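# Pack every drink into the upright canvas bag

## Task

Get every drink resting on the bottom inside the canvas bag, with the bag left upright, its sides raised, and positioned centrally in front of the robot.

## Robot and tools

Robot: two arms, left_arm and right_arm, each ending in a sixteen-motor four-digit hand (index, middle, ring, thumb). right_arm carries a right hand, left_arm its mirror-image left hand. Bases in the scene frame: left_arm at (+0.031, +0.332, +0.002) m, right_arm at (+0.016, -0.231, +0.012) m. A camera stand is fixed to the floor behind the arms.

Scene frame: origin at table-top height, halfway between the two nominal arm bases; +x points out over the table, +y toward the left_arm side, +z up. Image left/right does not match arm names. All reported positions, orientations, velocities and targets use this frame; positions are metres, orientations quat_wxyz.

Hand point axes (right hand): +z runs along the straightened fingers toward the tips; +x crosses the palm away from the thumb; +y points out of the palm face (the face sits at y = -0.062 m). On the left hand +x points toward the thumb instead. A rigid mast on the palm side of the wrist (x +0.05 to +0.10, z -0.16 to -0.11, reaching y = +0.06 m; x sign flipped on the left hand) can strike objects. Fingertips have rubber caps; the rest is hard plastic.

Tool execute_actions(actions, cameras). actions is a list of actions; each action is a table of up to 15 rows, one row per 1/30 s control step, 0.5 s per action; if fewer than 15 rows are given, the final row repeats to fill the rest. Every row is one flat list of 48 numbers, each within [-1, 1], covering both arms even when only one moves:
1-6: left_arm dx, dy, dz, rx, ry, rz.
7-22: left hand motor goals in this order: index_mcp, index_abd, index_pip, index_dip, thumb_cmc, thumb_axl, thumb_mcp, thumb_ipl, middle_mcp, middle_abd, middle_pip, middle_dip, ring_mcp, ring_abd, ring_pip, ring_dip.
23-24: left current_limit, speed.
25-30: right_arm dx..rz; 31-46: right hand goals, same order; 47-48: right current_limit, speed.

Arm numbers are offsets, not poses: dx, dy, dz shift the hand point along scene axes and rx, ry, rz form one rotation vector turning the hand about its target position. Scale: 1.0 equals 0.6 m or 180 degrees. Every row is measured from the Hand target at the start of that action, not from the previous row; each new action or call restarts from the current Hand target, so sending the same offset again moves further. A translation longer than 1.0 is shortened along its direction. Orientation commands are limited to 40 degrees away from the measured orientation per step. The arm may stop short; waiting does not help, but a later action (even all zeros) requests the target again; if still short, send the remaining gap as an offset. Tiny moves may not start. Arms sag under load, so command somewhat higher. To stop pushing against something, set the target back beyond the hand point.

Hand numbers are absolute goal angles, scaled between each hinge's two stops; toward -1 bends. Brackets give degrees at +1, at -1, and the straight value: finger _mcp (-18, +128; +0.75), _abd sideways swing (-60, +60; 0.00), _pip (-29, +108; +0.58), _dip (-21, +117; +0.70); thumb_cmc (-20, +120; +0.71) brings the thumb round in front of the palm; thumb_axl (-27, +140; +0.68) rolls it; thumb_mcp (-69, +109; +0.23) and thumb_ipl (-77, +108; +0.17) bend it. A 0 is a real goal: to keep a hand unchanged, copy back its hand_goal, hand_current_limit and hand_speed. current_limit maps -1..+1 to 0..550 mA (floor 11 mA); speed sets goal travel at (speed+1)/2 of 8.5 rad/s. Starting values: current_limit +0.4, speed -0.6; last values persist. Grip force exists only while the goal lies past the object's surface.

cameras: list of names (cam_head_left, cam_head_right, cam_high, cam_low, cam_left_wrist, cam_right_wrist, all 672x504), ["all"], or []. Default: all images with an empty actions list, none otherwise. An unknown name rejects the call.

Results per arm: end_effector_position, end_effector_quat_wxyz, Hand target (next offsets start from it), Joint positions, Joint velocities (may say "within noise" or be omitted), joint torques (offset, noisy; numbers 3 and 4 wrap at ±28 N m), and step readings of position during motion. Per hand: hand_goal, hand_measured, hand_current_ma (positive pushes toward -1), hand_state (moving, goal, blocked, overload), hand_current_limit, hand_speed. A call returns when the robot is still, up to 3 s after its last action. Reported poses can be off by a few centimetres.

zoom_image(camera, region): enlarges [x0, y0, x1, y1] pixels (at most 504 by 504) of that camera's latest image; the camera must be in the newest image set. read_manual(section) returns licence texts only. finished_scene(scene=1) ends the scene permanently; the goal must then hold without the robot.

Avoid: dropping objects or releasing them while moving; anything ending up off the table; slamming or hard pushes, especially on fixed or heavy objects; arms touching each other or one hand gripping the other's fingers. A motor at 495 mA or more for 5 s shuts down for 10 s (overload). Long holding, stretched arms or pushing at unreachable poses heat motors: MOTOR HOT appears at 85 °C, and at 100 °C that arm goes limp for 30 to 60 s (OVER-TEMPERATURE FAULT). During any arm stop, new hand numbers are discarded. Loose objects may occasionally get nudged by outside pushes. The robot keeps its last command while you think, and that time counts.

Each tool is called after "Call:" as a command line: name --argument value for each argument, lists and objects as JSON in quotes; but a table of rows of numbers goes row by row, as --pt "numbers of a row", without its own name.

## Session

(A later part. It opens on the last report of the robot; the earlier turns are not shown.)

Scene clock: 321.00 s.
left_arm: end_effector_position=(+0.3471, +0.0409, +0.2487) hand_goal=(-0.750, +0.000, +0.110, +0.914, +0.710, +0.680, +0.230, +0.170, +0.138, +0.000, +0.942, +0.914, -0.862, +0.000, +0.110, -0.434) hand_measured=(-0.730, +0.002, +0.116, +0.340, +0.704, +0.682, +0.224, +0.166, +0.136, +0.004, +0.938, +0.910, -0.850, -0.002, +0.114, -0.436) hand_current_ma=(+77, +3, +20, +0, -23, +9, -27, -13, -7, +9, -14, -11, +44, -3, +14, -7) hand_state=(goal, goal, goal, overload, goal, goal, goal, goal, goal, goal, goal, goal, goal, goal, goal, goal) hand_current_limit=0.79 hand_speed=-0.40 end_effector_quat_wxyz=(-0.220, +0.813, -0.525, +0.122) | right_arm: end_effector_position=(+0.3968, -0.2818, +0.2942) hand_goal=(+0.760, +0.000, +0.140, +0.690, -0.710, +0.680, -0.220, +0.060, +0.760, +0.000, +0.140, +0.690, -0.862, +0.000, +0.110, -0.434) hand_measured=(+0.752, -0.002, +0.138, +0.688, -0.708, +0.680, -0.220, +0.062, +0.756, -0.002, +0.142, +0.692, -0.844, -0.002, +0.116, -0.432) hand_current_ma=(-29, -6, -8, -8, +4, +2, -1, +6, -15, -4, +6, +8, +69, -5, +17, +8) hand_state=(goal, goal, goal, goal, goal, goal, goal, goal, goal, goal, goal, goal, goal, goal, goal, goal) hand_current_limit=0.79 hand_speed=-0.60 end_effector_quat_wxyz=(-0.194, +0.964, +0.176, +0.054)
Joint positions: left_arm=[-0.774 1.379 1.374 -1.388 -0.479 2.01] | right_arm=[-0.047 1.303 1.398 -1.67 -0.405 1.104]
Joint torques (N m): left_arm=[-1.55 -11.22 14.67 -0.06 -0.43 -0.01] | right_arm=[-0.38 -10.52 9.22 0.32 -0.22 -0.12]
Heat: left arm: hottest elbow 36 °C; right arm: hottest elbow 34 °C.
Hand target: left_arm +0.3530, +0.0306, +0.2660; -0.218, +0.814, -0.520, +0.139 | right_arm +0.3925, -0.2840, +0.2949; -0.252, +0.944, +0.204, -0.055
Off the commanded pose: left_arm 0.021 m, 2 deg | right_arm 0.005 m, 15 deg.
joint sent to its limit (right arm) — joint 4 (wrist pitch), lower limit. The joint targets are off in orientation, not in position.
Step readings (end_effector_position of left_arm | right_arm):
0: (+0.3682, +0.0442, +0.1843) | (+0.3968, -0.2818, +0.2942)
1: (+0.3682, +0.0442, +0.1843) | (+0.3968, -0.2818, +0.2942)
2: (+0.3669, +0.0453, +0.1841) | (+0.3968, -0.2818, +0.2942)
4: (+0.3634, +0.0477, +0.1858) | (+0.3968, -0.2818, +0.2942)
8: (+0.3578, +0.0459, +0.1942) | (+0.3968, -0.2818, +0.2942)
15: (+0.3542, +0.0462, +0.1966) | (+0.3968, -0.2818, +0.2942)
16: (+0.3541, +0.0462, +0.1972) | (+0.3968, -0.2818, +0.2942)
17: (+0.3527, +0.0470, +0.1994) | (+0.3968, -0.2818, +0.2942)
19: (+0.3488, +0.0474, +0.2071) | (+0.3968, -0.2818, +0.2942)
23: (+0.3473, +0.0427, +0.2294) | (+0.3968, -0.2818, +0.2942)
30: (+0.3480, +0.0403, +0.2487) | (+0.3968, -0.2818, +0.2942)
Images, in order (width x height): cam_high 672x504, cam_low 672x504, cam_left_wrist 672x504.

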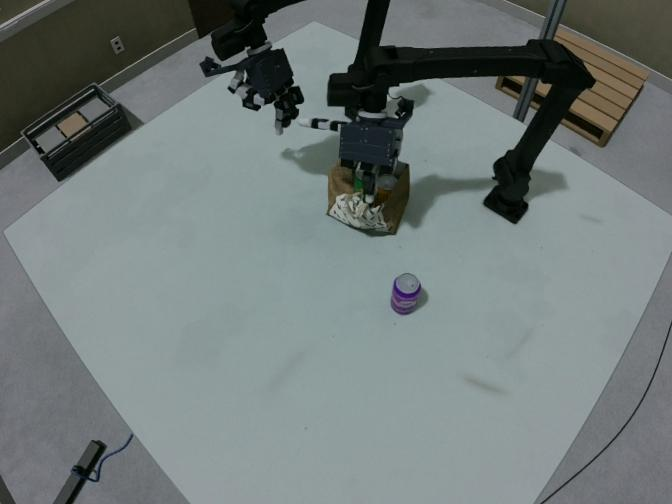

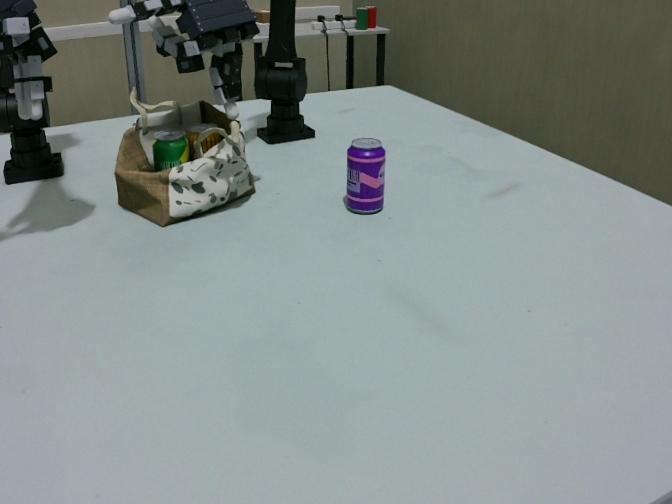

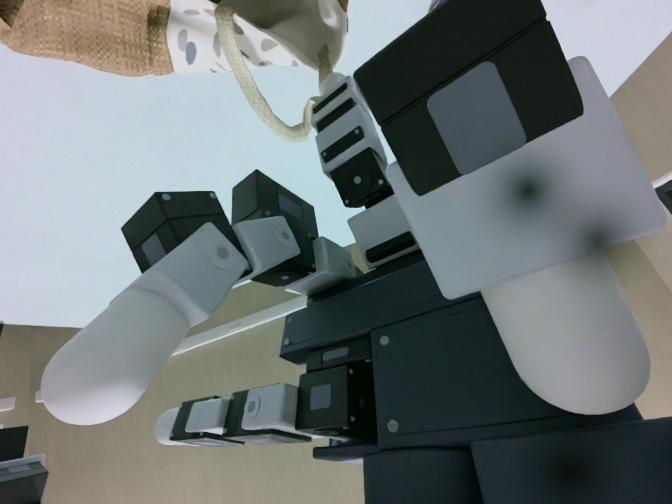

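Call:
execute_actions --actions '[[[0,0,0.05,0,0,0,-0.75,0,0.11,0.913,0.71,0.68,0.23,0.17,0.137,0,0.942,0.913,-0.863,0,0.11,-0.435,0.79,-0.4,0,0,0,0,0,0,0.76,0,0.14,0.69,-0.71,0.68,-0.22,0.06,0.76,0,0.14,0.69,-0.863,0,0.11,-0.435,0.79,-0.6]],[[0.055,0.018,0,0,0,0.014,-0.75,0,0.11,0.913,0.71,0.68,0.23,0.17,0.205,0,-0.007,0.116,-0.863,0,0.11,-0.435,0.79,-0.4,0,0,0,0,0,0,0.76,0,0.14,0.69,-0.71,0.68,-0.22,0.06,0.76,0,0.14,0.69,-0.863,0,0.11,-0.435,0.79,-0.6]],[[0.08,0.03,0,0,0,0.014,-0.75,0,0.11,0.913,0.71,0.68,0.23,0.17,0.205,0,-0.007,0.116,-0.863,0,0.11,-0.435,0.79,-0.4,0,0,0,0,0,0,0.76,0,0.14,0.69,-0.71,0.68,-0.22,0.06,0.76,0,0.14,0.69,-0.863,0,0.11,-0.435,0.79,-0.6]]]' --cameras '["cam_low", "cam_high", "cam_left_wrist", "cam_head_left"]'

Call:
zoom_image --camera "cam_high" --region '[290, 80, 450, 240]'

Call:
zoom_image --camera "cam_low" --region '[90, 20, 290, 240]'

Scene clock: 325.20 s.
left_arm: end_effector_position=(+0.4224, +0.0707, +0.2849) hand_goal=(-0.750, +0.000, +0.110, +0.914, +0.710, +0.680, +0.230, +0.170, +0.206, +0.000, -0.006, +0.116, -0.862, +0.000, +0.110, -0.434) hand_measured=(-0.730, +0.002, +0.116, +0.340, +0.704, +0.682, +0.224, +0.166, +0.206, +0.002, +0.000, +0.120, -0.850, -0.002, +0.114, -0.436) hand_current_ma=(+77, +3, +20, +0, -23, +9, -27, -13, +2, +8, +20, +13, +44, -3, +14, -7) hand_state=(goal, goal, goal, overload, goal, goal, goal, goal, goal, goal, goal, goal, goal, goal, goal, goal) hand_current_limit=0.79 hand_speed=-0.40 end_effector_quat_wxyz=(-0.226, +0.839, -0.481, +0.114) | right_arm: end_effector_position=(+0.3968, -0.2818, +0.2942) hand_goal=(+0.760, +0.000, +0.140, +0.690, -0.710, +0.680, -0.220, +0.060, +0.760, +0.000, +0.140, +0.690, -0.862, +0.000, +0.110, -0.434) hand_measured=(+0.752, -0.002, +0.138, +0.688, -0.708, +0.680, -0.220, +0.062, +0.756, -0.002, +0.142, +0.692, -0.844, -0.002, +0.116, -0.432) hand_current_ma=(-29, -6, -8, -8, +4, +2, -1, +6, -15, -4, +6, +8, +69, -5, +17, +8) hand_state=(goal, goal, goal, goal, goal, goal, goal, goal, goal, goal, goal, goal, goal, goal, goal, goal) hand_current_limit=0.79 hand_speed=-0.60 end_effector_quat_wxyz=(-0.194, +0.964, +0.176, +0.054)
Joint positions: left_arm=[-0.616 1.477 1.569 -1.448 -0.469 2.071] | right_arm=[-0.047 1.303 1.398 -1.67 -0.405 1.104]
Joint torques (N m): left_arm=[-1.2 -11.34 15.06 0.59 -0.13 0.16] | right_arm=[-0.62 -10.52 9.43 0.54 -0.19 -0.02]
Heat: left arm: hottest elbow 36 °C; right arm: hottest elbow 34 °C.
Hand target: left_arm +0.4339, +0.0596, +0.2959; -0.224, +0.836, -0.484, +0.129 | right_arm +0.3925, -0.2840, +0.2949; -0.252, +0.944, +0.204, -0.055
Off the commanded pose: left_arm 0.020 m, 2 deg | right_arm 0.005 m, 15 deg.
joint sent to its limit (right arm) — joint 4 (wrist pitch), lower limit. The joint targets are off in orientation, not in position.
Step readings (end_effector_position of left_arm | right_arm):
0: (+0.3471, +0.0409, +0.2486) | (+0.3968, -0.2818, +0.2942)
1: (+0.3470, +0.0410, +0.2488) | (+0.3968, -0.2818, +0.2942)
2: (+0.3462, +0.0418, +0.2502) | (+0.3968, -0.2818, +0.2942)
4: (+0.3444, +0.0434, +0.2552) | (+0.3968, -0.2818, +0.2942)
8: (+0.3470, +0.0410, +0.2728) | (+0.3968, -0.2818, +0.2942)
15: (+0.3477, +0.0404, +0.2807) | (+0.3968, -0.2818, +0.2942)
16: (+0.3476, +0.0404, +0.2807) | (+0.3968, -0.2818, +0.2942)
17: (+0.3481, +0.0406, +0.2812) | (+0.3968, -0.2818, +0.2942)
19: (+0.3517, +0.0407, +0.2831) | (+0.3968, -0.2818, +0.2942)
23: (+0.3659, +0.0455, +0.2867) | (+0.3968, -0.2818, +0.2942)
30: (+0.3734, +0.0503, +0.2841) | (+0.3968, -0.2818, +0.2942)
31: (+0.3736, +0.0503, +0.2839) | (+0.3968, -0.2818, +0.2942)
32: (+0.3758, +0.0516, +0.2842) | (+0.3968, -0.2818, +0.2942)
34: (+0.3831, +0.0521, +0.2862) | (+0.3968, -0.2818, +0.2942)
38: (+0.4098, +0.0625, +0.2877) | (+0.3968, -0.2818, +0.2942)
45: (+0.4214, +0.0714, +0.2824) | (+0.3968, -0.2818, +0.2942)
Images, in order (width x height): cam_head_left 672x504, cam_high 672x504, cam_low 672x504, cam_left_wrist 672x504.

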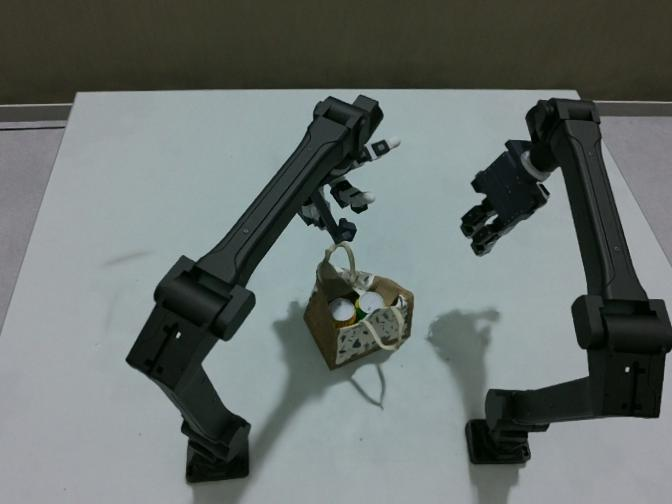

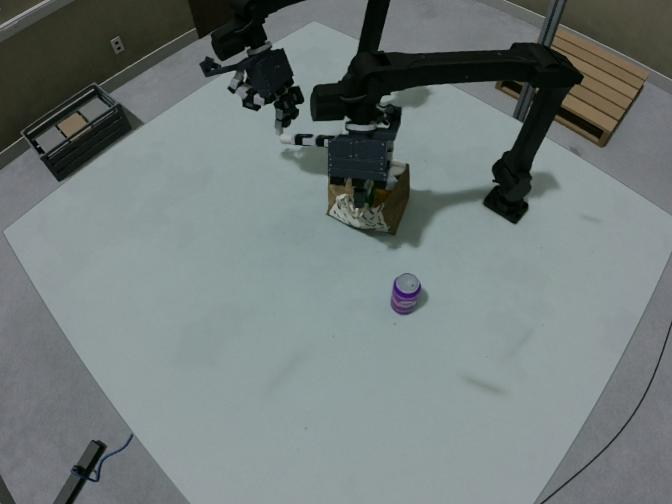

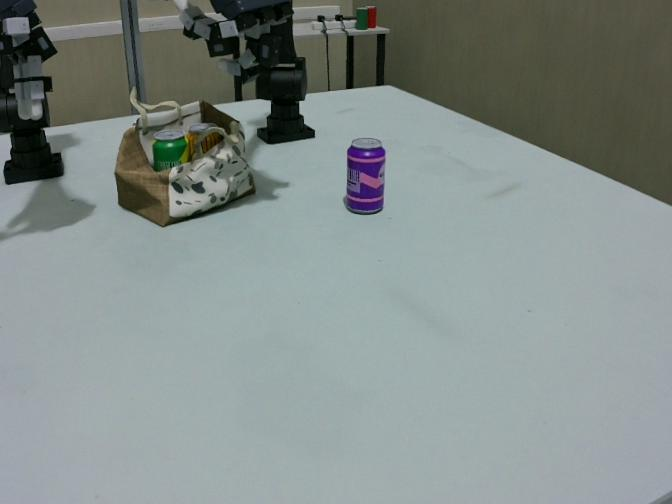

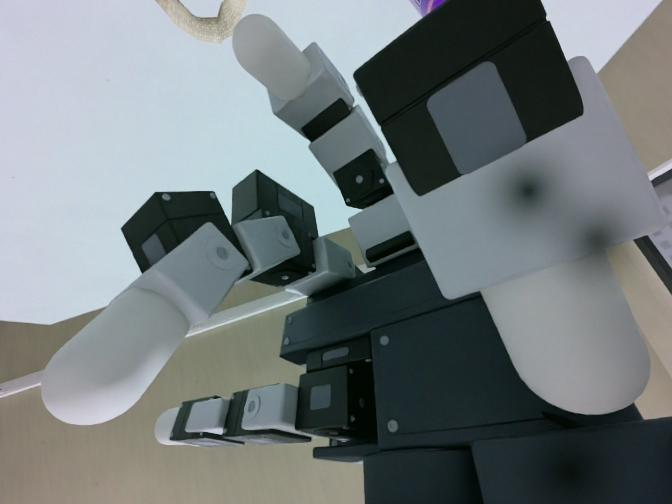

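Scaled by 3.150.

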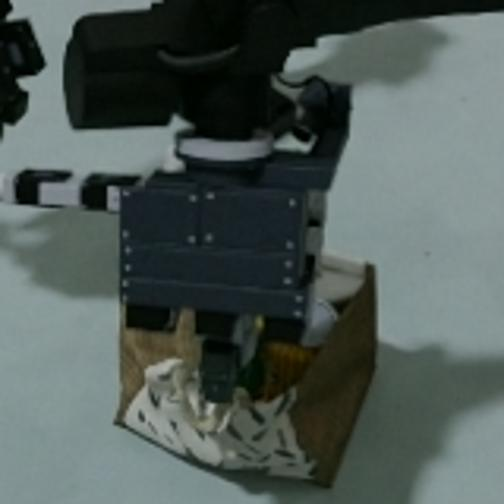

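Scaled by 2.291.

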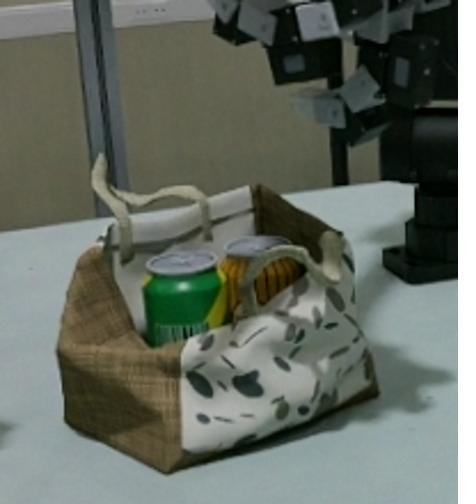

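Good view from head camera now.

Call:
zoom_image --camera "cam_head_left" --region '[280, 220, 440, 380]'

Call:
zoom_image --camera "cam_low" --region '[160, 90, 270, 200]'

Scaled by 3.150.

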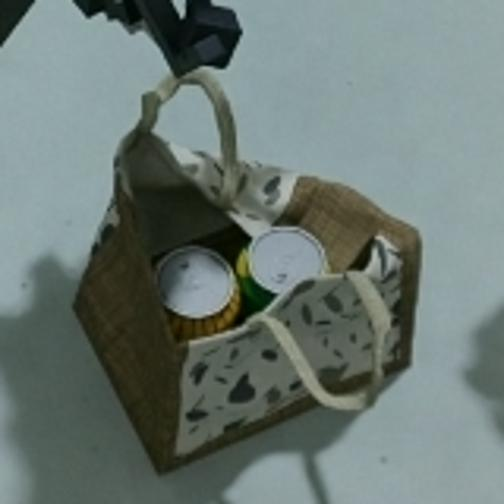

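Scaled by 4.582.

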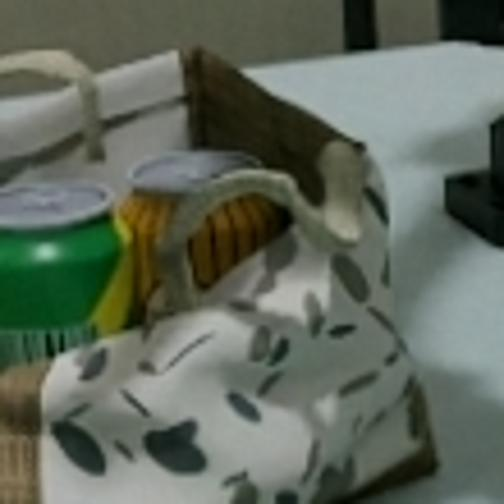

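Call:
execute_actions --actions '[[[-0.05,-0.058,0,0,0,-0.014,-0.75,0,0.11,0.913,0.71,0.68,0.23,0.17,0.137,0,0.942,0.913,-0.863,0,0.11,-0.435,0.79,-0.4,0,0,0,0,0,0,0.76,0,0.14,0.69,-0.71,0.68,-0.22,0.06,0.76,0,0.14,0.69,-0.863,0,0.11,-0.435,0.79,-0.6]],[[-0.05,-0.058,0,0,0,-0.014,-0.75,0,0.11,0.913,0.71,0.68,0.23,0.17,0.137,0,0.942,0.913,-0.863,0,0.11,-0.435,0.79,-0.4,0,0,0,0,0,0,0.76,0,0.14,0.69,-0.71,0.68,-0.22,0.06,0.76,0,0.14,0.69,-0.863,0,0.11,-0.435,0.79,-0.6]],[[-0.05,-0.058,0,0,0,0,-0.75,0,0.11,0.913,0.71,0.68,0.23,0.17,0.137,0,0.942,0.913,-0.863,0,0.11,-0.435,0.79,-0.4,0,0,0,0,0,0,0.76,0,0.14,0.69,-0.71,0.68,-0.22,0.06,0.76,0,0.14,0.69,-0.863,0,0.11,-0.435,0.79,-0.6]],[[-0.05,-0.058,0,0,0,0,-0.75,0,0.11,0.913,0.71,0.68,0.23,0.17,0.137,0,0.942,0.913,-0.863,0,0.11,-0.435,0.79,-0.4,0,0,0,0,0,0,0.76,0,0.14,0.69,-0.71,0.68,-0.22,0.06,0.76,0,0.14,0.69,-0.863,0,0.11,-0.435,0.79,-0.6]],[[-0.05,-0.058,0,0,0,0,-0.75,0,0.11,0.913,0.71,0.68,0.23,0.17,0.137,0,0.942,0.913,-0.863,0,0.11,-0.435,0.79,-0.4,0,0,0,0,0,0,0.76,0,0.14,0.69,-0.71,0.68,-0.22,0.06,0.76,0,0.14,0.69,-0.863,0,0.11,-0.435,0.79,-0.6]]]' --cameras '["cam_low", "cam_high", "cam_left_wrist", "cam_head_right"]'

Call:
zoom_image --camera "cam_high" --region '[290, 80, 450, 240]'

Call:
zoom_image --camera "cam_low" --region '[90, 20, 290, 240]'

Call:
zoom_image --camera "cam_left_wrist" --region '[100, 0, 430, 200]'

Scene clock: 330.43 s.
left_arm: end_effector_position=(+0.2827, -0.0934, +0.2905) hand_goal=(-0.750, +0.000, +0.110, +0.914, +0.710, +0.680, +0.230, +0.170, +0.138, +0.000, +0.942, +0.914, -0.862, +0.000, +0.110, -0.434) hand_measured=(-0.730, +0.002, +0.116, +0.340, +0.736, +0.682, +0.212, +0.160, +0.140, +0.002, +0.938, +0.910, -0.850, -0.002, +0.114, -0.436) hand_current_ma=(+76, +3, +20, +0, +99, +9, -86, -43, +4, +7, -10, -10, +44, -3, +14, -7) hand_state=(goal, goal, goal, overload, blocked, goal, goal, goal, goal, goal, goal, goal, goal, goal, goal, goal) hand_current_limit=0.79 hand_speed=-0.40 end_effector_quat_wxyz=(-0.222, +0.818, -0.515, +0.130) | right_arm: end_effector_position=(+0.3964, -0.2863, +0.2944) hand_goal=(+0.760, +0.000, +0.140, +0.690, -0.710, +0.680, -0.220, +0.060, +0.760, +0.000, +0.140, +0.690, -0.862, +0.000, +0.110, -0.434) hand_measured=(+0.754, -0.002, +0.138, +0.688, -0.708, +0.680, -0.220, +0.062, +0.756, -0.002, +0.142, +0.692, -0.844, -0.002, +0.116, -0.432) hand_current_ma=(-24, -6, -7, -8, +4, +2, -2, +6, -14, -4, +6, +8, +69, -5, +17, +8) hand_state=(goal, goal, goal, goal, goal, goal, goal, goal, goal, goal, goal, goal, goal, goal, goal, goal) hand_current_limit=0.79 hand_speed=-0.60 end_effector_quat_wxyz=(-0.189, +0.965, +0.174, +0.054)
Joint positions: left_arm=[-1.082 1.582 1.706 -1.677 -0.52 1.643] | right_arm=[-0.054 1.303 1.398 -1.67 -0.395 1.102]
Joint torques (N m): left_arm=[-2.32 -11.34 15.45 -0.03 -0.4 0.11] | right_arm=[0.26 -9.64 9.21 0.43 -0.52 -0.05]
Heat: left arm: hottest elbow 37 °C; right arm: hottest elbow 34 °C.
Hand target: left_arm +0.2840, -0.1146, +0.2960; -0.218, +0.814, -0.520, +0.139 | right_arm +0.3924, -0.2841, +0.2949; -0.252, +0.944, +0.203, -0.055
Off the commanded pose: left_arm 0.022 m, 1 deg | right_arm 0.005 m, 15 deg.
joint sent to its limit (right arm) — joint 4 (wrist pitch), lower limit. The joint targets are off in orientation, not in position.
Step readings (end_effector_position of left_arm | right_arm):
0: (+0.4224, +0.0708, +0.2849) | (+0.3968, -0.2818, +0.2942)
1: (+0.4222, +0.0705, +0.2849) | (+0.3968, -0.2818, +0.2942)
2: (+0.4216, +0.0695, +0.2849) | (+0.3968, -0.2818, +0.2942)
4: (+0.4181, +0.0639, +0.2849) | (+0.3968, -0.2818, +0.2942)
8: (+0.4024, +0.0431, +0.2849) | (+0.3968, -0.2818, +0.2942)
15: (+0.3919, +0.0305, +0.2848) | (+0.3968, -0.2818, +0.2942)
16: (+0.3919, +0.0305, +0.2848) | (+0.3968, -0.2818, +0.2942)
17: (+0.3909, +0.0296, +0.2848) | (+0.3968, -0.2818, +0.2942)
19: (+0.3873, +0.0273, +0.2846) | (+0.3968, -0.2818, +0.2942)
23: (+0.3719, +0.0117, +0.2844) | (+0.3968, -0.2818, +0.2942)
30: (+0.3619, -0.0012, +0.2867) | (+0.3968, -0.2818, +0.2942)
31: (+0.3622, -0.0012, +0.2870) | (+0.3968, -0.2818, +0.2942)
32: (+0.3609, -0.0023, +0.2873) | (+0.3968, -0.2818, +0.2942)
34: (+0.3581, -0.0051, +0.2881) | (+0.3968, -0.2818, +0.2942)
38: (+0.3428, -0.0216, +0.2879) | (+0.3968, -0.2818, +0.2942)
45: (+0.3324, -0.0350, +0.2858) | (+0.3968, -0.2818, +0.2942)
46: (+0.3326, -0.0352, +0.2858) | (+0.3968, -0.2818, +0.2942)
47: (+0.3315, -0.0362, +0.2861) | (+0.3968, -0.2818, +0.2942)
49: (+0.3291, -0.0396, +0.2873) | (+0.3968, -0.2818, +0.2942)
53: (+0.3148, -0.0562, +0.2888) | (+0.3968, -0.2818, +0.2942)
60: (+0.3032, -0.0691, +0.2868) | (+0.3968, -0.2818, +0.2942)
61: (+0.3036, -0.0692, +0.2867) | (+0.3968, -0.2818, +0.2942)
62: (+0.3025, -0.0703, +0.2871) | (+0.3968, -0.2818, +0.2942)
64: (+0.3004, -0.0744, +0.2887) | (+0.3968, -0.2818, +0.2942)
68: (+0.2877, -0.0878, +0.2898) | (+0.3965, -0.2845, +0.2943)
75: (+0.2824, -0.0931, +0.2905) | (+0.3964, -0.2861, +0.2944)
Images, in order (width x height): cam_head_right 672x504, cam_high 672x504, cam_low 672x504, cam_left_wrist 672x504.

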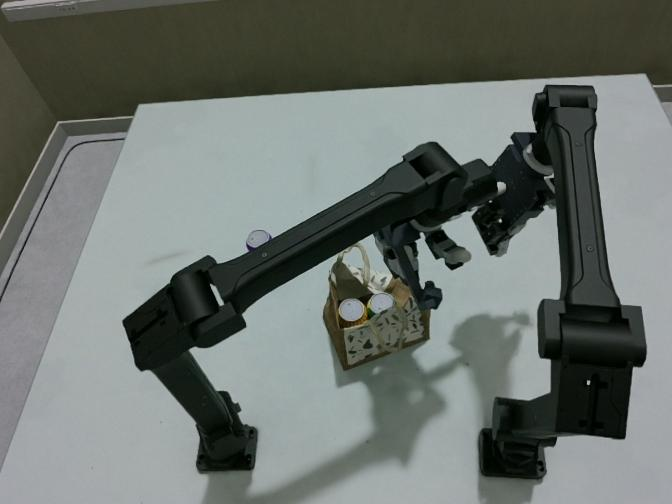

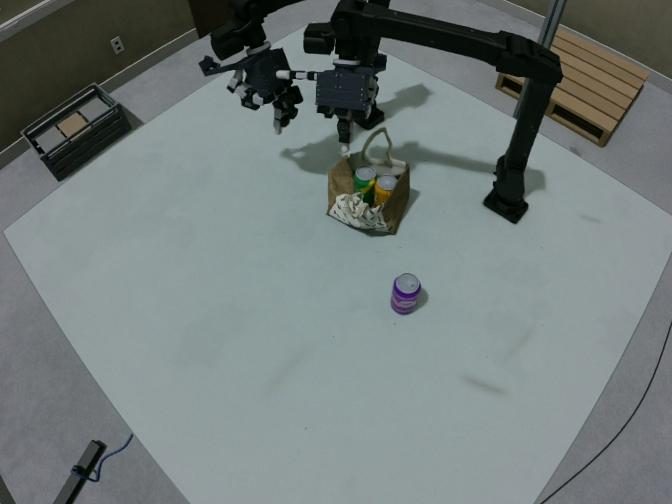

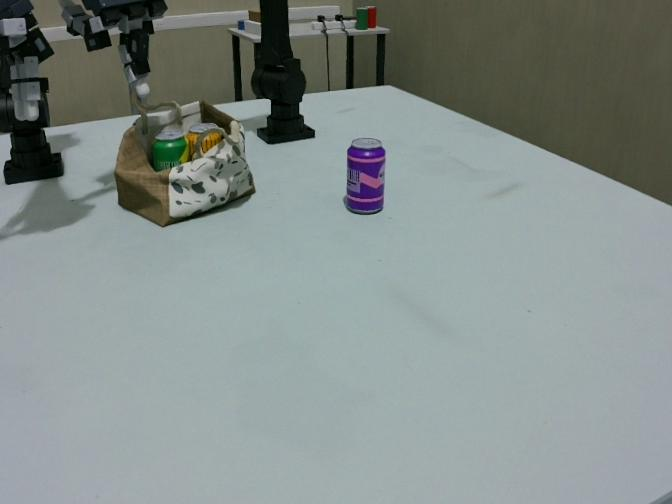

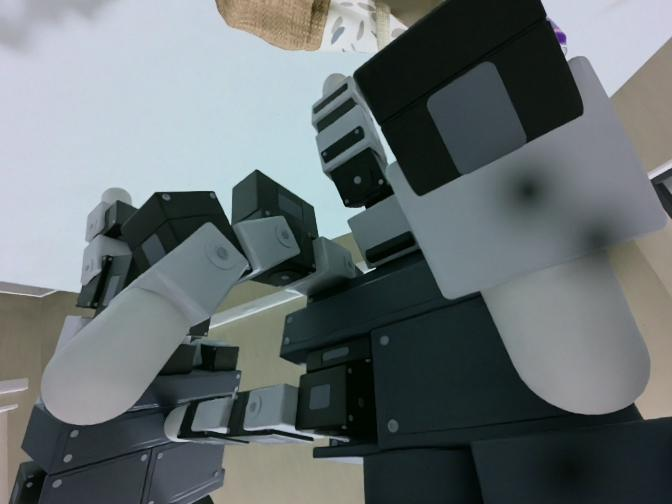

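Scaled by 3.150.

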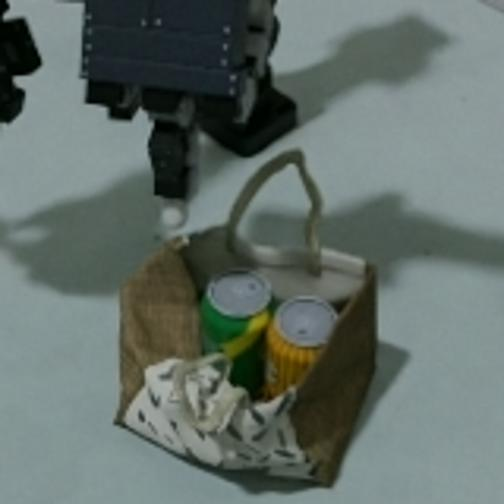

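Scaled by 2.291.

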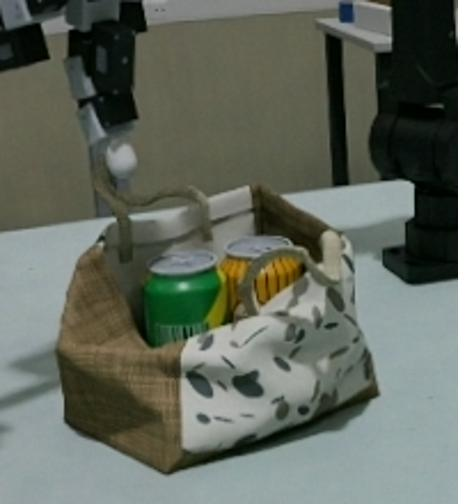

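Scaled by 1.527.

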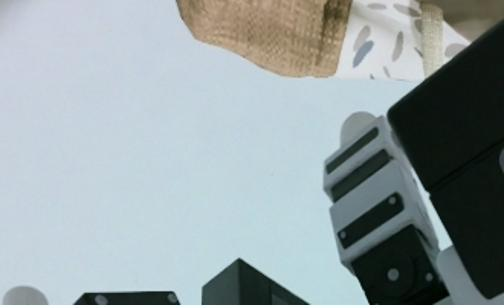

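Call:
execute_actions --actions '[[[0,0.05,0,0,0,0,-0.75,0,0.11,0.913,0.71,0.68,0.23,0.17,0.137,0,0.942,0.913,-0.863,0,0.11,-0.435,0.79,-0.4,0.03,-0.07,0,0,0,0,0.76,0,0.14,0.69,-0.71,0.68,-0.22,0.06,0.76,0,0.14,0.69,-0.863,0,0.11,-0.435,0.79,-0.6]],[[0,0,0,0,0,0,-0.75,0,0.11,0.913,-0.5,0.68,0.23,0.17,0.137,0,0.942,0.913,-0.863,0,0.11,-0.435,0.79,-0.4,0.03,-0.08,0,0,0,0,0.76,0,0.14,0.69,-0.71,0.68,-0.22,0.06,0.76,0,0.14,0.69,-0.863,0,0.11,-0.435,0.79,-0.6]]]' --cameras '["cam_low", "cam_high", "cam_left_wrist", "cam_head_right", "cam_right_wrist"]'

Scene clock: 332.30 s.
left_arm: end_effector_position=(+0.2812, -0.0883, +0.2962) hand_goal=(-0.750, +0.000, +0.110, +0.914, -0.500, +0.680, +0.230, +0.170, +0.138, +0.000, +0.942, +0.914, -0.862, +0.000, +0.110, -0.434) hand_measured=(-0.730, -0.040, +0.118, +0.352, -0.168, +0.684, +0.224, +0.170, +0.140, +0.002, +0.938, +0.910, -0.850, -0.002, +0.114, -0.436) hand_current_ma=(+76, -134, +23, +0, +492, +14, -22, -4, +4, +7, -10, -10, +44, -3, +14, -7) hand_state=(goal, blocked, goal, overload, blocked, goal, goal, goal, goal, goal, goal, goal, goal, goal, goal, goal) hand_current_limit=0.79 hand_speed=-0.40 end_effector_quat_wxyz=(-0.218, +0.814, -0.521, +0.138) | right_arm: end_effector_position=(+0.4138, -0.3684, +0.2746) hand_goal=(+0.760, +0.000, +0.140, +0.690, -0.710, +0.680, -0.220, +0.060, +0.760, +0.000, +0.140, +0.690, -0.862, +0.000, +0.110, -0.434) hand_measured=(+0.754, -0.002, +0.138, +0.688, -0.708, +0.680, -0.220, +0.062, +0.756, -0.002, +0.142, +0.692, -0.844, -0.002, +0.116, -0.432) hand_current_ma=(-20, -6, -7, -8, +4, +2, -2, +6, -14, -4, +6, +8, +69, -5, +17, +8) hand_state=(goal, goal, goal, goal, goal, goal, goal, goal, goal, goal, goal, goal, goal, goal, goal, goal) hand_current_limit=0.79 hand_speed=-0.60 end_effector_quat_wxyz=(-0.168, +0.970, +0.170, +0.049)
Joint positions: left_arm=[-1.079 1.557 1.691 -1.66 -0.52 1.667] | right_arm=[-0.233 1.396 1.432 -1.672 -0.346 0.922]
Joint torques (N m): left_arm=[-0.21 -15.03 9.33 0.47 -0.31 0.19] | right_arm=[-0.38 -10.93 14.53 0.61 -0.18 -0.09]
Heat: left arm: hottest elbow 37 °C; right arm: hottest elbow 34 °C.
Hand target: left_arm +0.2839, -0.0845, +0.2960; -0.218, +0.814, -0.520, +0.139 | right_arm +0.4284, -0.3740, +0.2948; -0.252, +0.944, +0.203, -0.055
Off the commanded pose: left_arm 0.005 m, 0 deg | right_arm 0.026 m, 16 deg.
joint sent to its limit (right arm) — joint 4 (wrist pitch), lower limit. The joint targets are off in orientation, not in position.
Step readings (end_effector_position of left_arm | right_arm):
0: (+0.2828, -0.0934, +0.2905) | (+0.3964, -0.2863, +0.2944)
1: (+0.2828, -0.0934, +0.2905) | (+0.3964, -0.2867, +0.2944)
2: (+0.2828, -0.0934, +0.2905) | (+0.3967, -0.2883, +0.2944)
4: (+0.2830, -0.0941, +0.2906) | (+0.3974, -0.2939, +0.2941)
8: (+0.2826, -0.0931, +0.2911) | (+0.3980, -0.3123, +0.2906)
15: (+0.2814, -0.0886, +0.2955) | (+0.4012, -0.3214, +0.2834)
16: (+0.2813, -0.0884, +0.2958) | (+0.4014, -0.3219, +0.2832)
17: (+0.2814, -0.0885, +0.2960) | (+0.4017, -0.3241, +0.2828)
19: (+0.2813, -0.0885, +0.2962) | (+0.4038, -0.3315, +0.2823)
23: (+0.2813, -0.0884, +0.2962) | (+0.4086, -0.3563, +0.2790)
30: (+0.2812, -0.0883, +0.2962) | (+0.4118, -0.3679, +0.2727)
Images, in order (width x height): cam_head_right 672x504, cam_high 672x504, cam_low 672x504, cam_left_wrist 672x504, cam_right_wrist 672x504.

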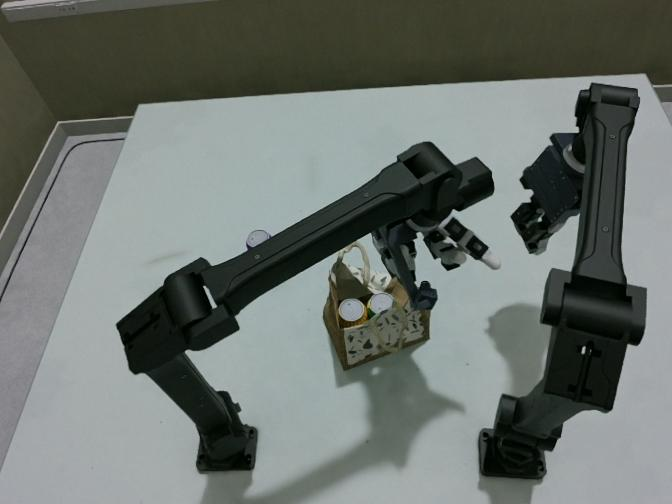

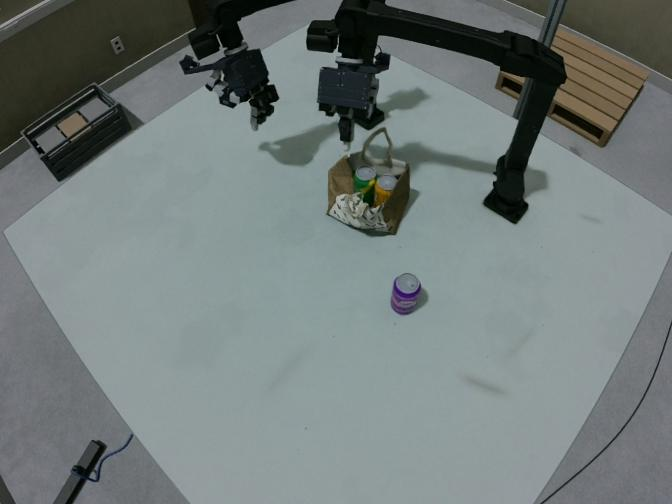

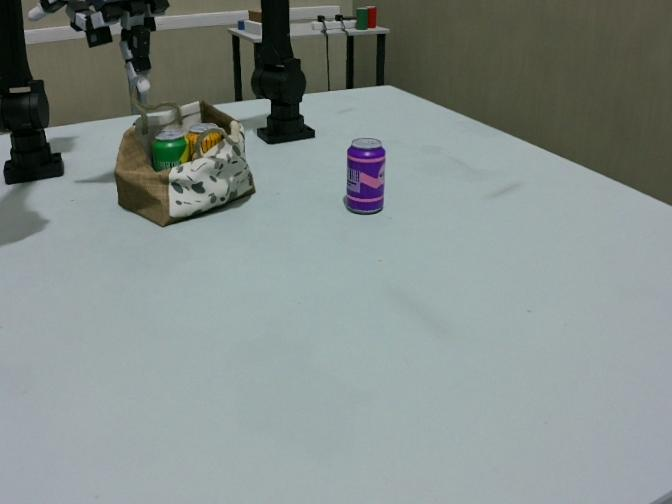

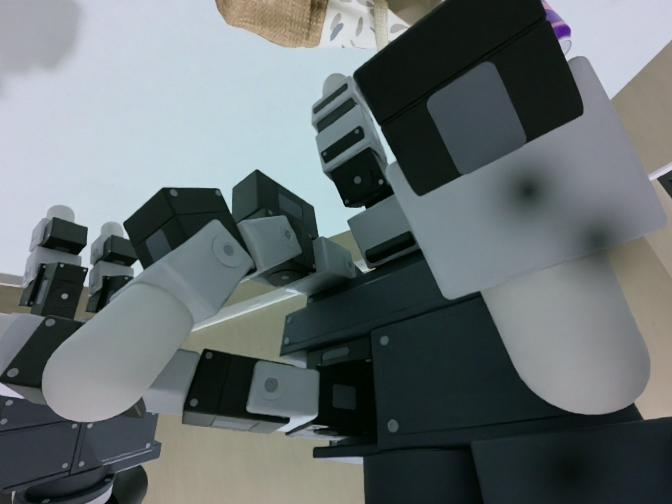

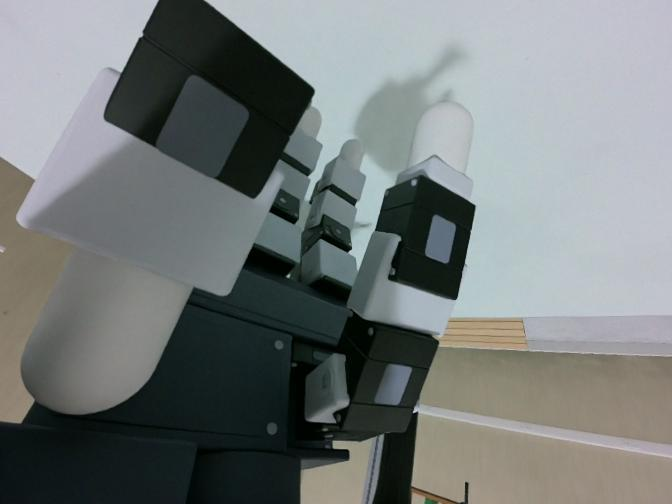

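Call:
execute_actions --actions '[[[-0.043,0.004,0,0,0,0,-0.75,0,0.11,0.913,0.0,0.68,0.23,0.17,0.137,0,0.942,0.913,-0.863,0,0.11,-0.435,0.79,-0.4,0,0,0,0,0,0,0.76,0,0.14,0.69,-0.71,0.68,-0.22,0.06,0.76,0,0.14,0.69,-0.863,0,0.11,-0.435,0.79,-0.6]],[[0,0,-0.08,0,0,0,-0.75,0,0.11,0.913,0.0,0.68,0.23,0.17,0.137,0,0.942,0.913,-0.863,0,0.11,-0.435,0.79,-0.4,0,0,0,0,0,0,0.76,0,0.14,0.69,-0.71,0.68,-0.22,0.06,0.76,0,0.14,0.69,-0.863,0,0.11,-0.435,0.79,-0.6]],[[0,0,-0.08,0,0,0,-0.75,0,0.11,0.913,0.0,0.68,0.23,0.17,0.137,0,0.942,0.913,-0.863,0,0.11,-0.435,0.79,-0.4,0,0,0,0,0,0,0.76,0,0.14,0.69,-0.71,0.68,-0.22,0.06,0.76,0,0.14,0.69,-0.863,0,0.11,-0.435,0.79,-0.6]]]' --cameras '["cam_low", "cam_high", "cam_left_wrist", "cam_head_right", "cam_head_left"]'

Call:
zoom_image --camera "cam_high" --region '[290, 80, 450, 240]'

Call:
zoom_image --camera "cam_low" --region '[90, 20, 290, 240]'

Call:
zoom_image --camera "cam_head_right" --region '[300, 220, 460, 380]'

Scene clock: 335.97 s.
left_arm: end_effector_position=(+0.2607, -0.0789, +0.2091) hand_goal=(-0.750, +0.000, +0.110, +0.914, +0.000, +0.680, +0.230, +0.170, +0.138, +0.000, +0.942, +0.914, -0.862, +0.000, +0.110, -0.434) hand_measured=(-0.732, -0.002, +0.116, +0.352, -0.006, +0.682, +0.224, +0.170, +0.136, +0.002, +0.944, +0.916, -0.850, -0.002, +0.114, -0.436) hand_current_ma=(+72, -7, +20, +0, -23, +9, -22, -4, -8, +6, +6, +8, +44, -3, +14, -7) hand_state=(goal, goal, goal, overload, goal, goal, goal, goal, goal, goal, goal, goal, goal, goal, goal, goal) hand_current_limit=0.79 hand_speed=-0.40 end_effector_quat_wxyz=(-0.216, +0.816, -0.517, +0.143) | right_arm: end_effector_position=(+0.4141, -0.3685, +0.2746) hand_goal=(+0.760, +0.000, +0.140, +0.690, -0.710, +0.680, -0.220, +0.060, +0.760, +0.000, +0.140, +0.690, -0.862, +0.000, +0.110, -0.434) hand_measured=(+0.754, -0.002, +0.138, +0.688, -0.708, +0.680, -0.220, +0.062, +0.756, -0.002, +0.142, +0.692, -0.844, -0.002, +0.116, -0.432) hand_current_ma=(-20, -6, -7, -8, +4, +2, -2, +6, -14, -4, +6, +8, +69, -5, +17, +8) hand_state=(goal, goal, goal, goal, goal, goal, goal, goal, goal, goal, goal, goal, goal, goal, goal, goal) hand_current_limit=0.79 hand_speed=-0.60 end_effector_quat_wxyz=(-0.168, +0.970, +0.172, +0.050)
Joint positions: left_arm=[-1.109 1.501 1.398 -1.431 -0.522 1.627] | right_arm=[-0.233 1.396 1.432 -1.672 -0.346 0.919]
Joint torques (N m): left_arm=[-1.49 -12.1 9.57 0.49 -0.28 0.01] | right_arm=[-0.26 -10.93 14.45 0.5 -0.2 -0.05]
Heat: left arm: hottest elbow 36 °C; right arm: hottest elbow 35 °C.
Hand target: left_arm +0.2581, -0.0822, +0.1999; -0.217, +0.814, -0.520, +0.139 | right_arm +0.4285, -0.3739, +0.2948; -0.252, +0.944, +0.204, -0.055
Off the commanded pose: left_arm 0.010 m, 1 deg | right_arm 0.025 m, 16 deg.
joint sent to its limit (right arm) — joint 4 (wrist pitch), lower limit. The joint targets are off in orientation, not in position.
Step readings (end_effector_position of left_arm | right_arm):
0: (+0.2812, -0.0883, +0.2962) | (+0.4139, -0.3684, +0.2746)
1: (+0.2811, -0.0882, +0.2959) | (+0.4139, -0.3684, +0.2746)
2: (+0.2808, -0.0875, +0.2955) | (+0.4139, -0.3684, +0.2746)
4: (+0.2770, -0.0852, +0.2929) | (+0.4139, -0.3684, +0.2746)
8: (+0.2701, -0.0827, +0.2920) | (+0.4140, -0.3685, +0.2746)
15: (+0.2638, -0.0847, +0.2960) | (+0.4140, -0.3685, +0.2746)
16: (+0.2636, -0.0844, +0.2953) | (+0.4140, -0.3685, +0.2746)
17: (+0.2633, -0.0842, +0.2927) | (+0.4140, -0.3685, +0.2746)
19: (+0.2620, -0.0815, +0.2818) | (+0.4140, -0.3685, +0.2746)
23: (+0.2591, -0.0759, +0.2567) | (+0.4141, -0.3685, +0.2746)
30: (+0.2602, -0.0781, +0.2506) | (+0.4141, -0.3685, +0.2746)
31: (+0.2604, -0.0784, +0.2500) | (+0.4141, -0.3685, +0.2746)
32: (+0.2610, -0.0795, +0.2475) | (+0.4141, -0.3685, +0.2746)
34: (+0.2615, -0.0805, +0.2375) | (+0.4141, -0.3685, +0.2746)
38: (+0.2587, -0.0751, +0.2126) | (+0.4141, -0.3685, +0.2746)
45: (+0.2604, -0.0783, +0.2091) | (+0.4141, -0.3685, +0.2746)
Images, in order (width x height): cam_head_left 672x504, cam_head_right 672x504, cam_high 672x504, cam_low 672x504, cam_left_wrist 672x504.

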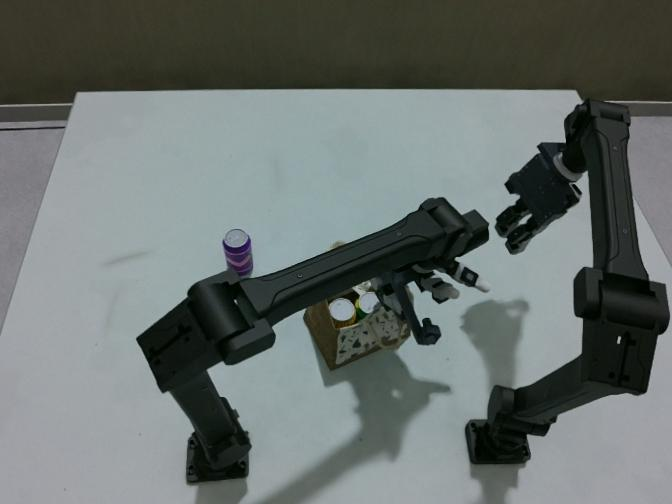

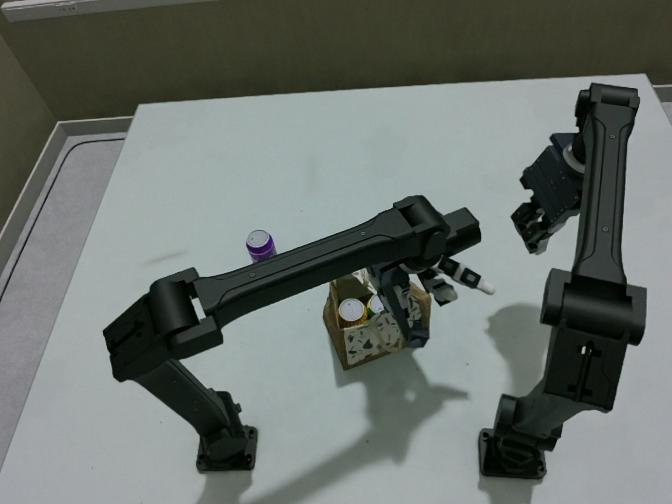

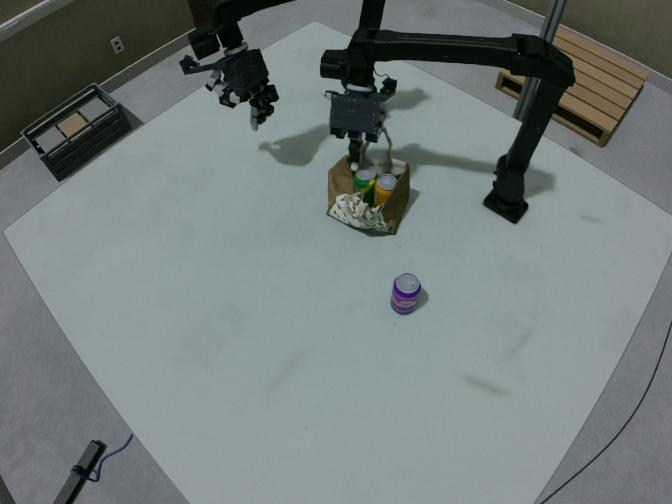

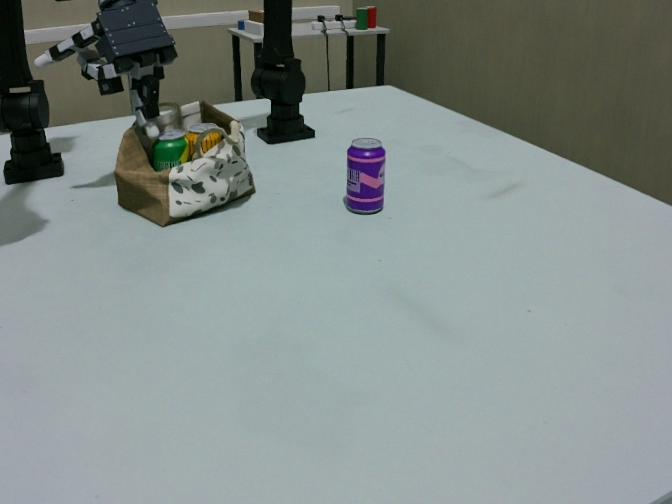

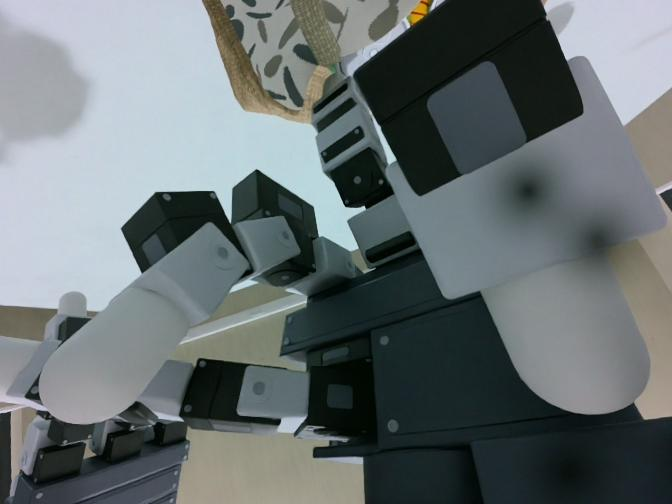

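Scaled by 3.150.

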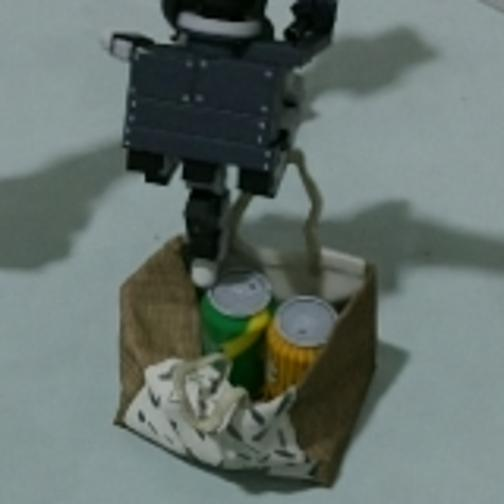

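Scaled by 2.291.

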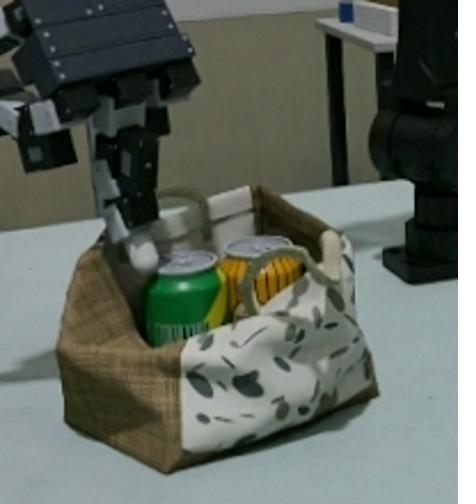

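Scaled by 3.150.

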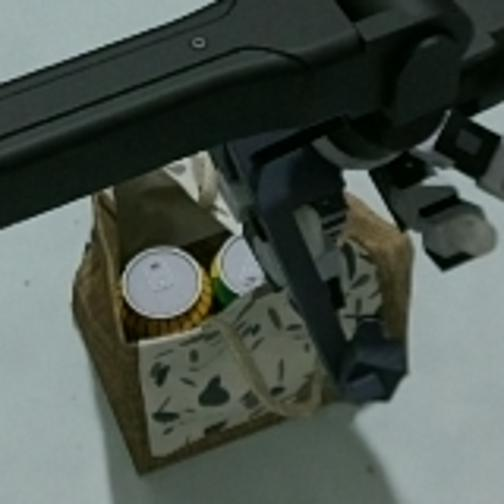

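Call:
execute_actions --actions '[[[0.009,-0.025,0,0,0,0,-0.75,0,0.11,0.913,0.0,0.68,0.23,0.17,0.137,0,0.942,0.913,-0.863,0,0.11,-0.435,0.79,-0.4,0,0,0,0,0,0,0.76,0,0.14,0.69,-0.71,0.68,-0.22,0.06,0.76,0,0.14,0.69,-0.863,0,0.11,-0.435,0.79,-0.6]],[[0,0,-0.045,0,0,0,-0.75,0,0.11,0.913,0.0,0.68,0.23,0.17,0.137,0,0.942,0.913,-0.863,0,0.11,-0.435,0.79,-0.4,0,0,0,0,0,0,0.76,0,0.14,0.69,-0.71,0.68,-0.22,0.06,0.76,0,0.14,0.69,-0.863,0,0.11,-0.435,0.79,-0.6]]]' --cameras '["cam_low", "cam_high"]'

Call:
zoom_image --camera "cam_high" --region '[290, 80, 450, 240]'

Call:
zoom_image --camera "cam_low" --region '[90, 20, 290, 240]'

Scene clock: 337.87 s.
left_arm: end_effector_position=(+0.2668, -0.0924, +0.1912) hand_goal=(-0.750, +0.000, +0.110, +0.914, +0.000, +0.680, +0.230, +0.170, +0.138, +0.000, +0.942, +0.914, -0.862, +0.000, +0.110, -0.434) hand_measured=(-0.732, -0.002, +0.116, +0.352, -0.006, +0.682, +0.224, +0.170, +0.146, -0.002, +0.944, +0.916, -0.850, -0.002, +0.114, -0.436) hand_current_ma=(+72, -7, +20, +0, -22, +9, -22, -4, +31, -4, +8, +5, +44, -3, +14, -7) hand_state=(goal, goal, goal, overload, goal, goal, goal, goal, goal, goal, goal, goal, goal, goal, goal, goal) hand_current_limit=0.79 hand_speed=-0.40 end_effector_quat_wxyz=(-0.214, +0.817, -0.514, +0.150) | right_arm: end_effector_position=(+0.4141, -0.3685, +0.2746) hand_goal=(+0.760, +0.000, +0.140, +0.690, -0.710, +0.680, -0.220, +0.060, +0.760, +0.000, +0.140, +0.690, -0.862, +0.000, +0.110, -0.434) hand_measured=(+0.754, -0.002, +0.138, +0.688, -0.708, +0.680, -0.220, +0.062, +0.756, -0.002, +0.142, +0.692, -0.844, -0.002, +0.116, -0.432) hand_current_ma=(-20, -6, -7, -8, +4, +2, -2, +6, -14, -4, +6, +8, +69, -5, +17, +8) hand_state=(goal, goal, goal, goal, goal, goal, goal, goal, goal, goal, goal, goal, goal, goal, goal, goal) hand_current_limit=0.79 hand_speed=-0.60 end_effector_quat_wxyz=(-0.168, +0.970, +0.172, +0.050)
Joint positions: left_arm=[-1.112 1.535 1.387 -1.374 -0.526 1.619] | right_arm=[-0.233 1.396 1.432 -1.672 -0.346 0.919]
Joint torques (N m): left_arm=[-1.49 -11.16 9.26 0.68 -0.15 0.04] | right_arm=[-0.26 -10.64 14.57 0.38 -0.13 -0.01]
Heat: left arm: hottest elbow 36 °C; right arm: hottest elbow 35 °C.
Hand target: left_arm +0.2635, -0.0972, +0.1728; -0.218, +0.814, -0.520, +0.139 | right_arm +0.4285, -0.3739, +0.2948; -0.252, +0.944, +0.204, -0.055
Off the commanded pose: left_arm 0.019 m, 2 deg | right_arm 0.025 m, 16 deg.
joint sent to its limit (right arm) — joint 4 (wrist pitch), lower limit. The joint targets are off in orientation, not in position.
Step readings (end_effector_position of left_arm | right_arm):
0: (+0.2607, -0.0789, +0.2091) | (+0.4141, -0.3685, +0.2746)
1: (+0.2607, -0.0789, +0.2091) | (+0.4141, -0.3685, +0.2746)
2: (+0.2607, -0.0789, +0.2090) | (+0.4141, -0.3685, +0.2746)
4: (+0.2603, -0.0794, +0.2078) | (+0.4141, -0.3685, +0.2746)
8: (+0.2602, -0.0813, +0.2028) | (+0.4141, -0.3685, +0.2746)
15: (+0.2610, -0.0827, +0.1967) | (+0.4141, -0.3685, +0.2746)
16: (+0.2611, -0.0830, +0.1967) | (+0.4141, -0.3685, +0.2746)
17: (+0.2619, -0.0843, +0.1969) | (+0.4141, -0.3685, +0.2746)
19: (+0.2636, -0.0876, +0.1969) | (+0.4141, -0.3685, +0.2746)
23: (+0.2663, -0.0920, +0.1946) | (+0.4141, -0.3685, +0.2746)
30: (+0.2667, -0.0922, +0.1912) | (+0.4141, -0.3685, +0.2746)
Images, in order (width x height): cam_high 672x504, cam_low 672x504.

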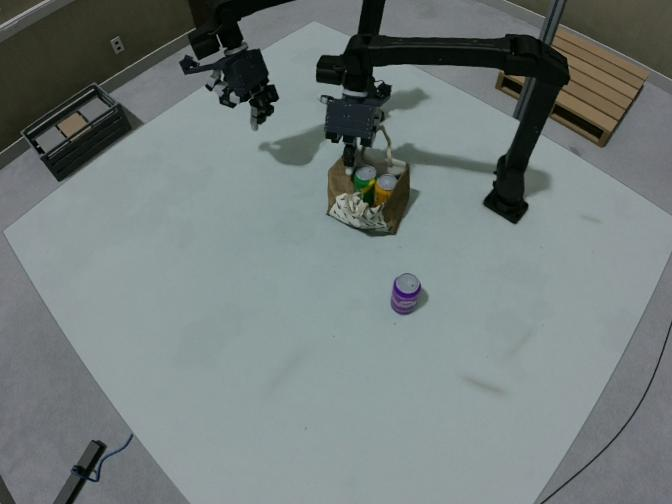

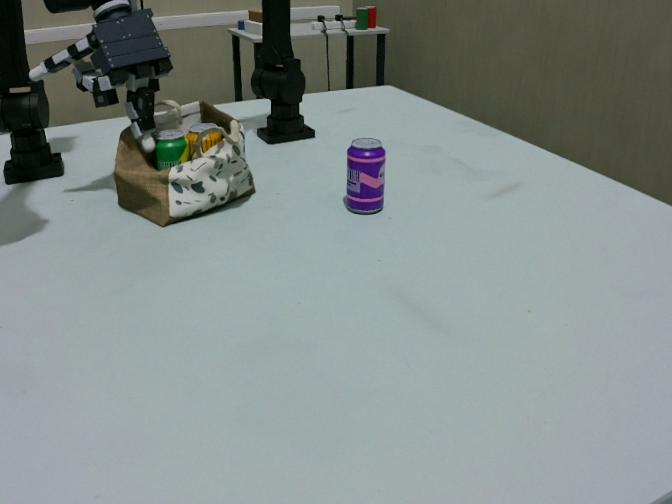

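Scaled by 3.150.

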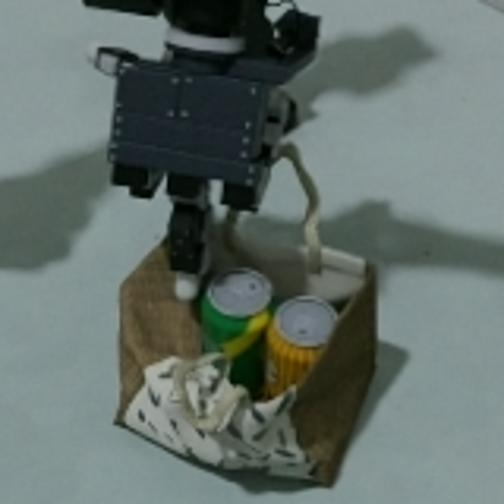

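Scaled by 2.291.

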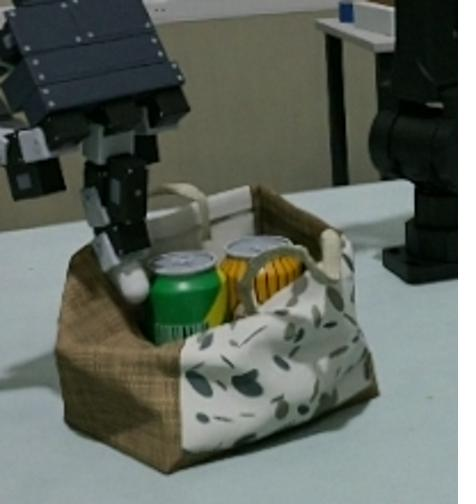

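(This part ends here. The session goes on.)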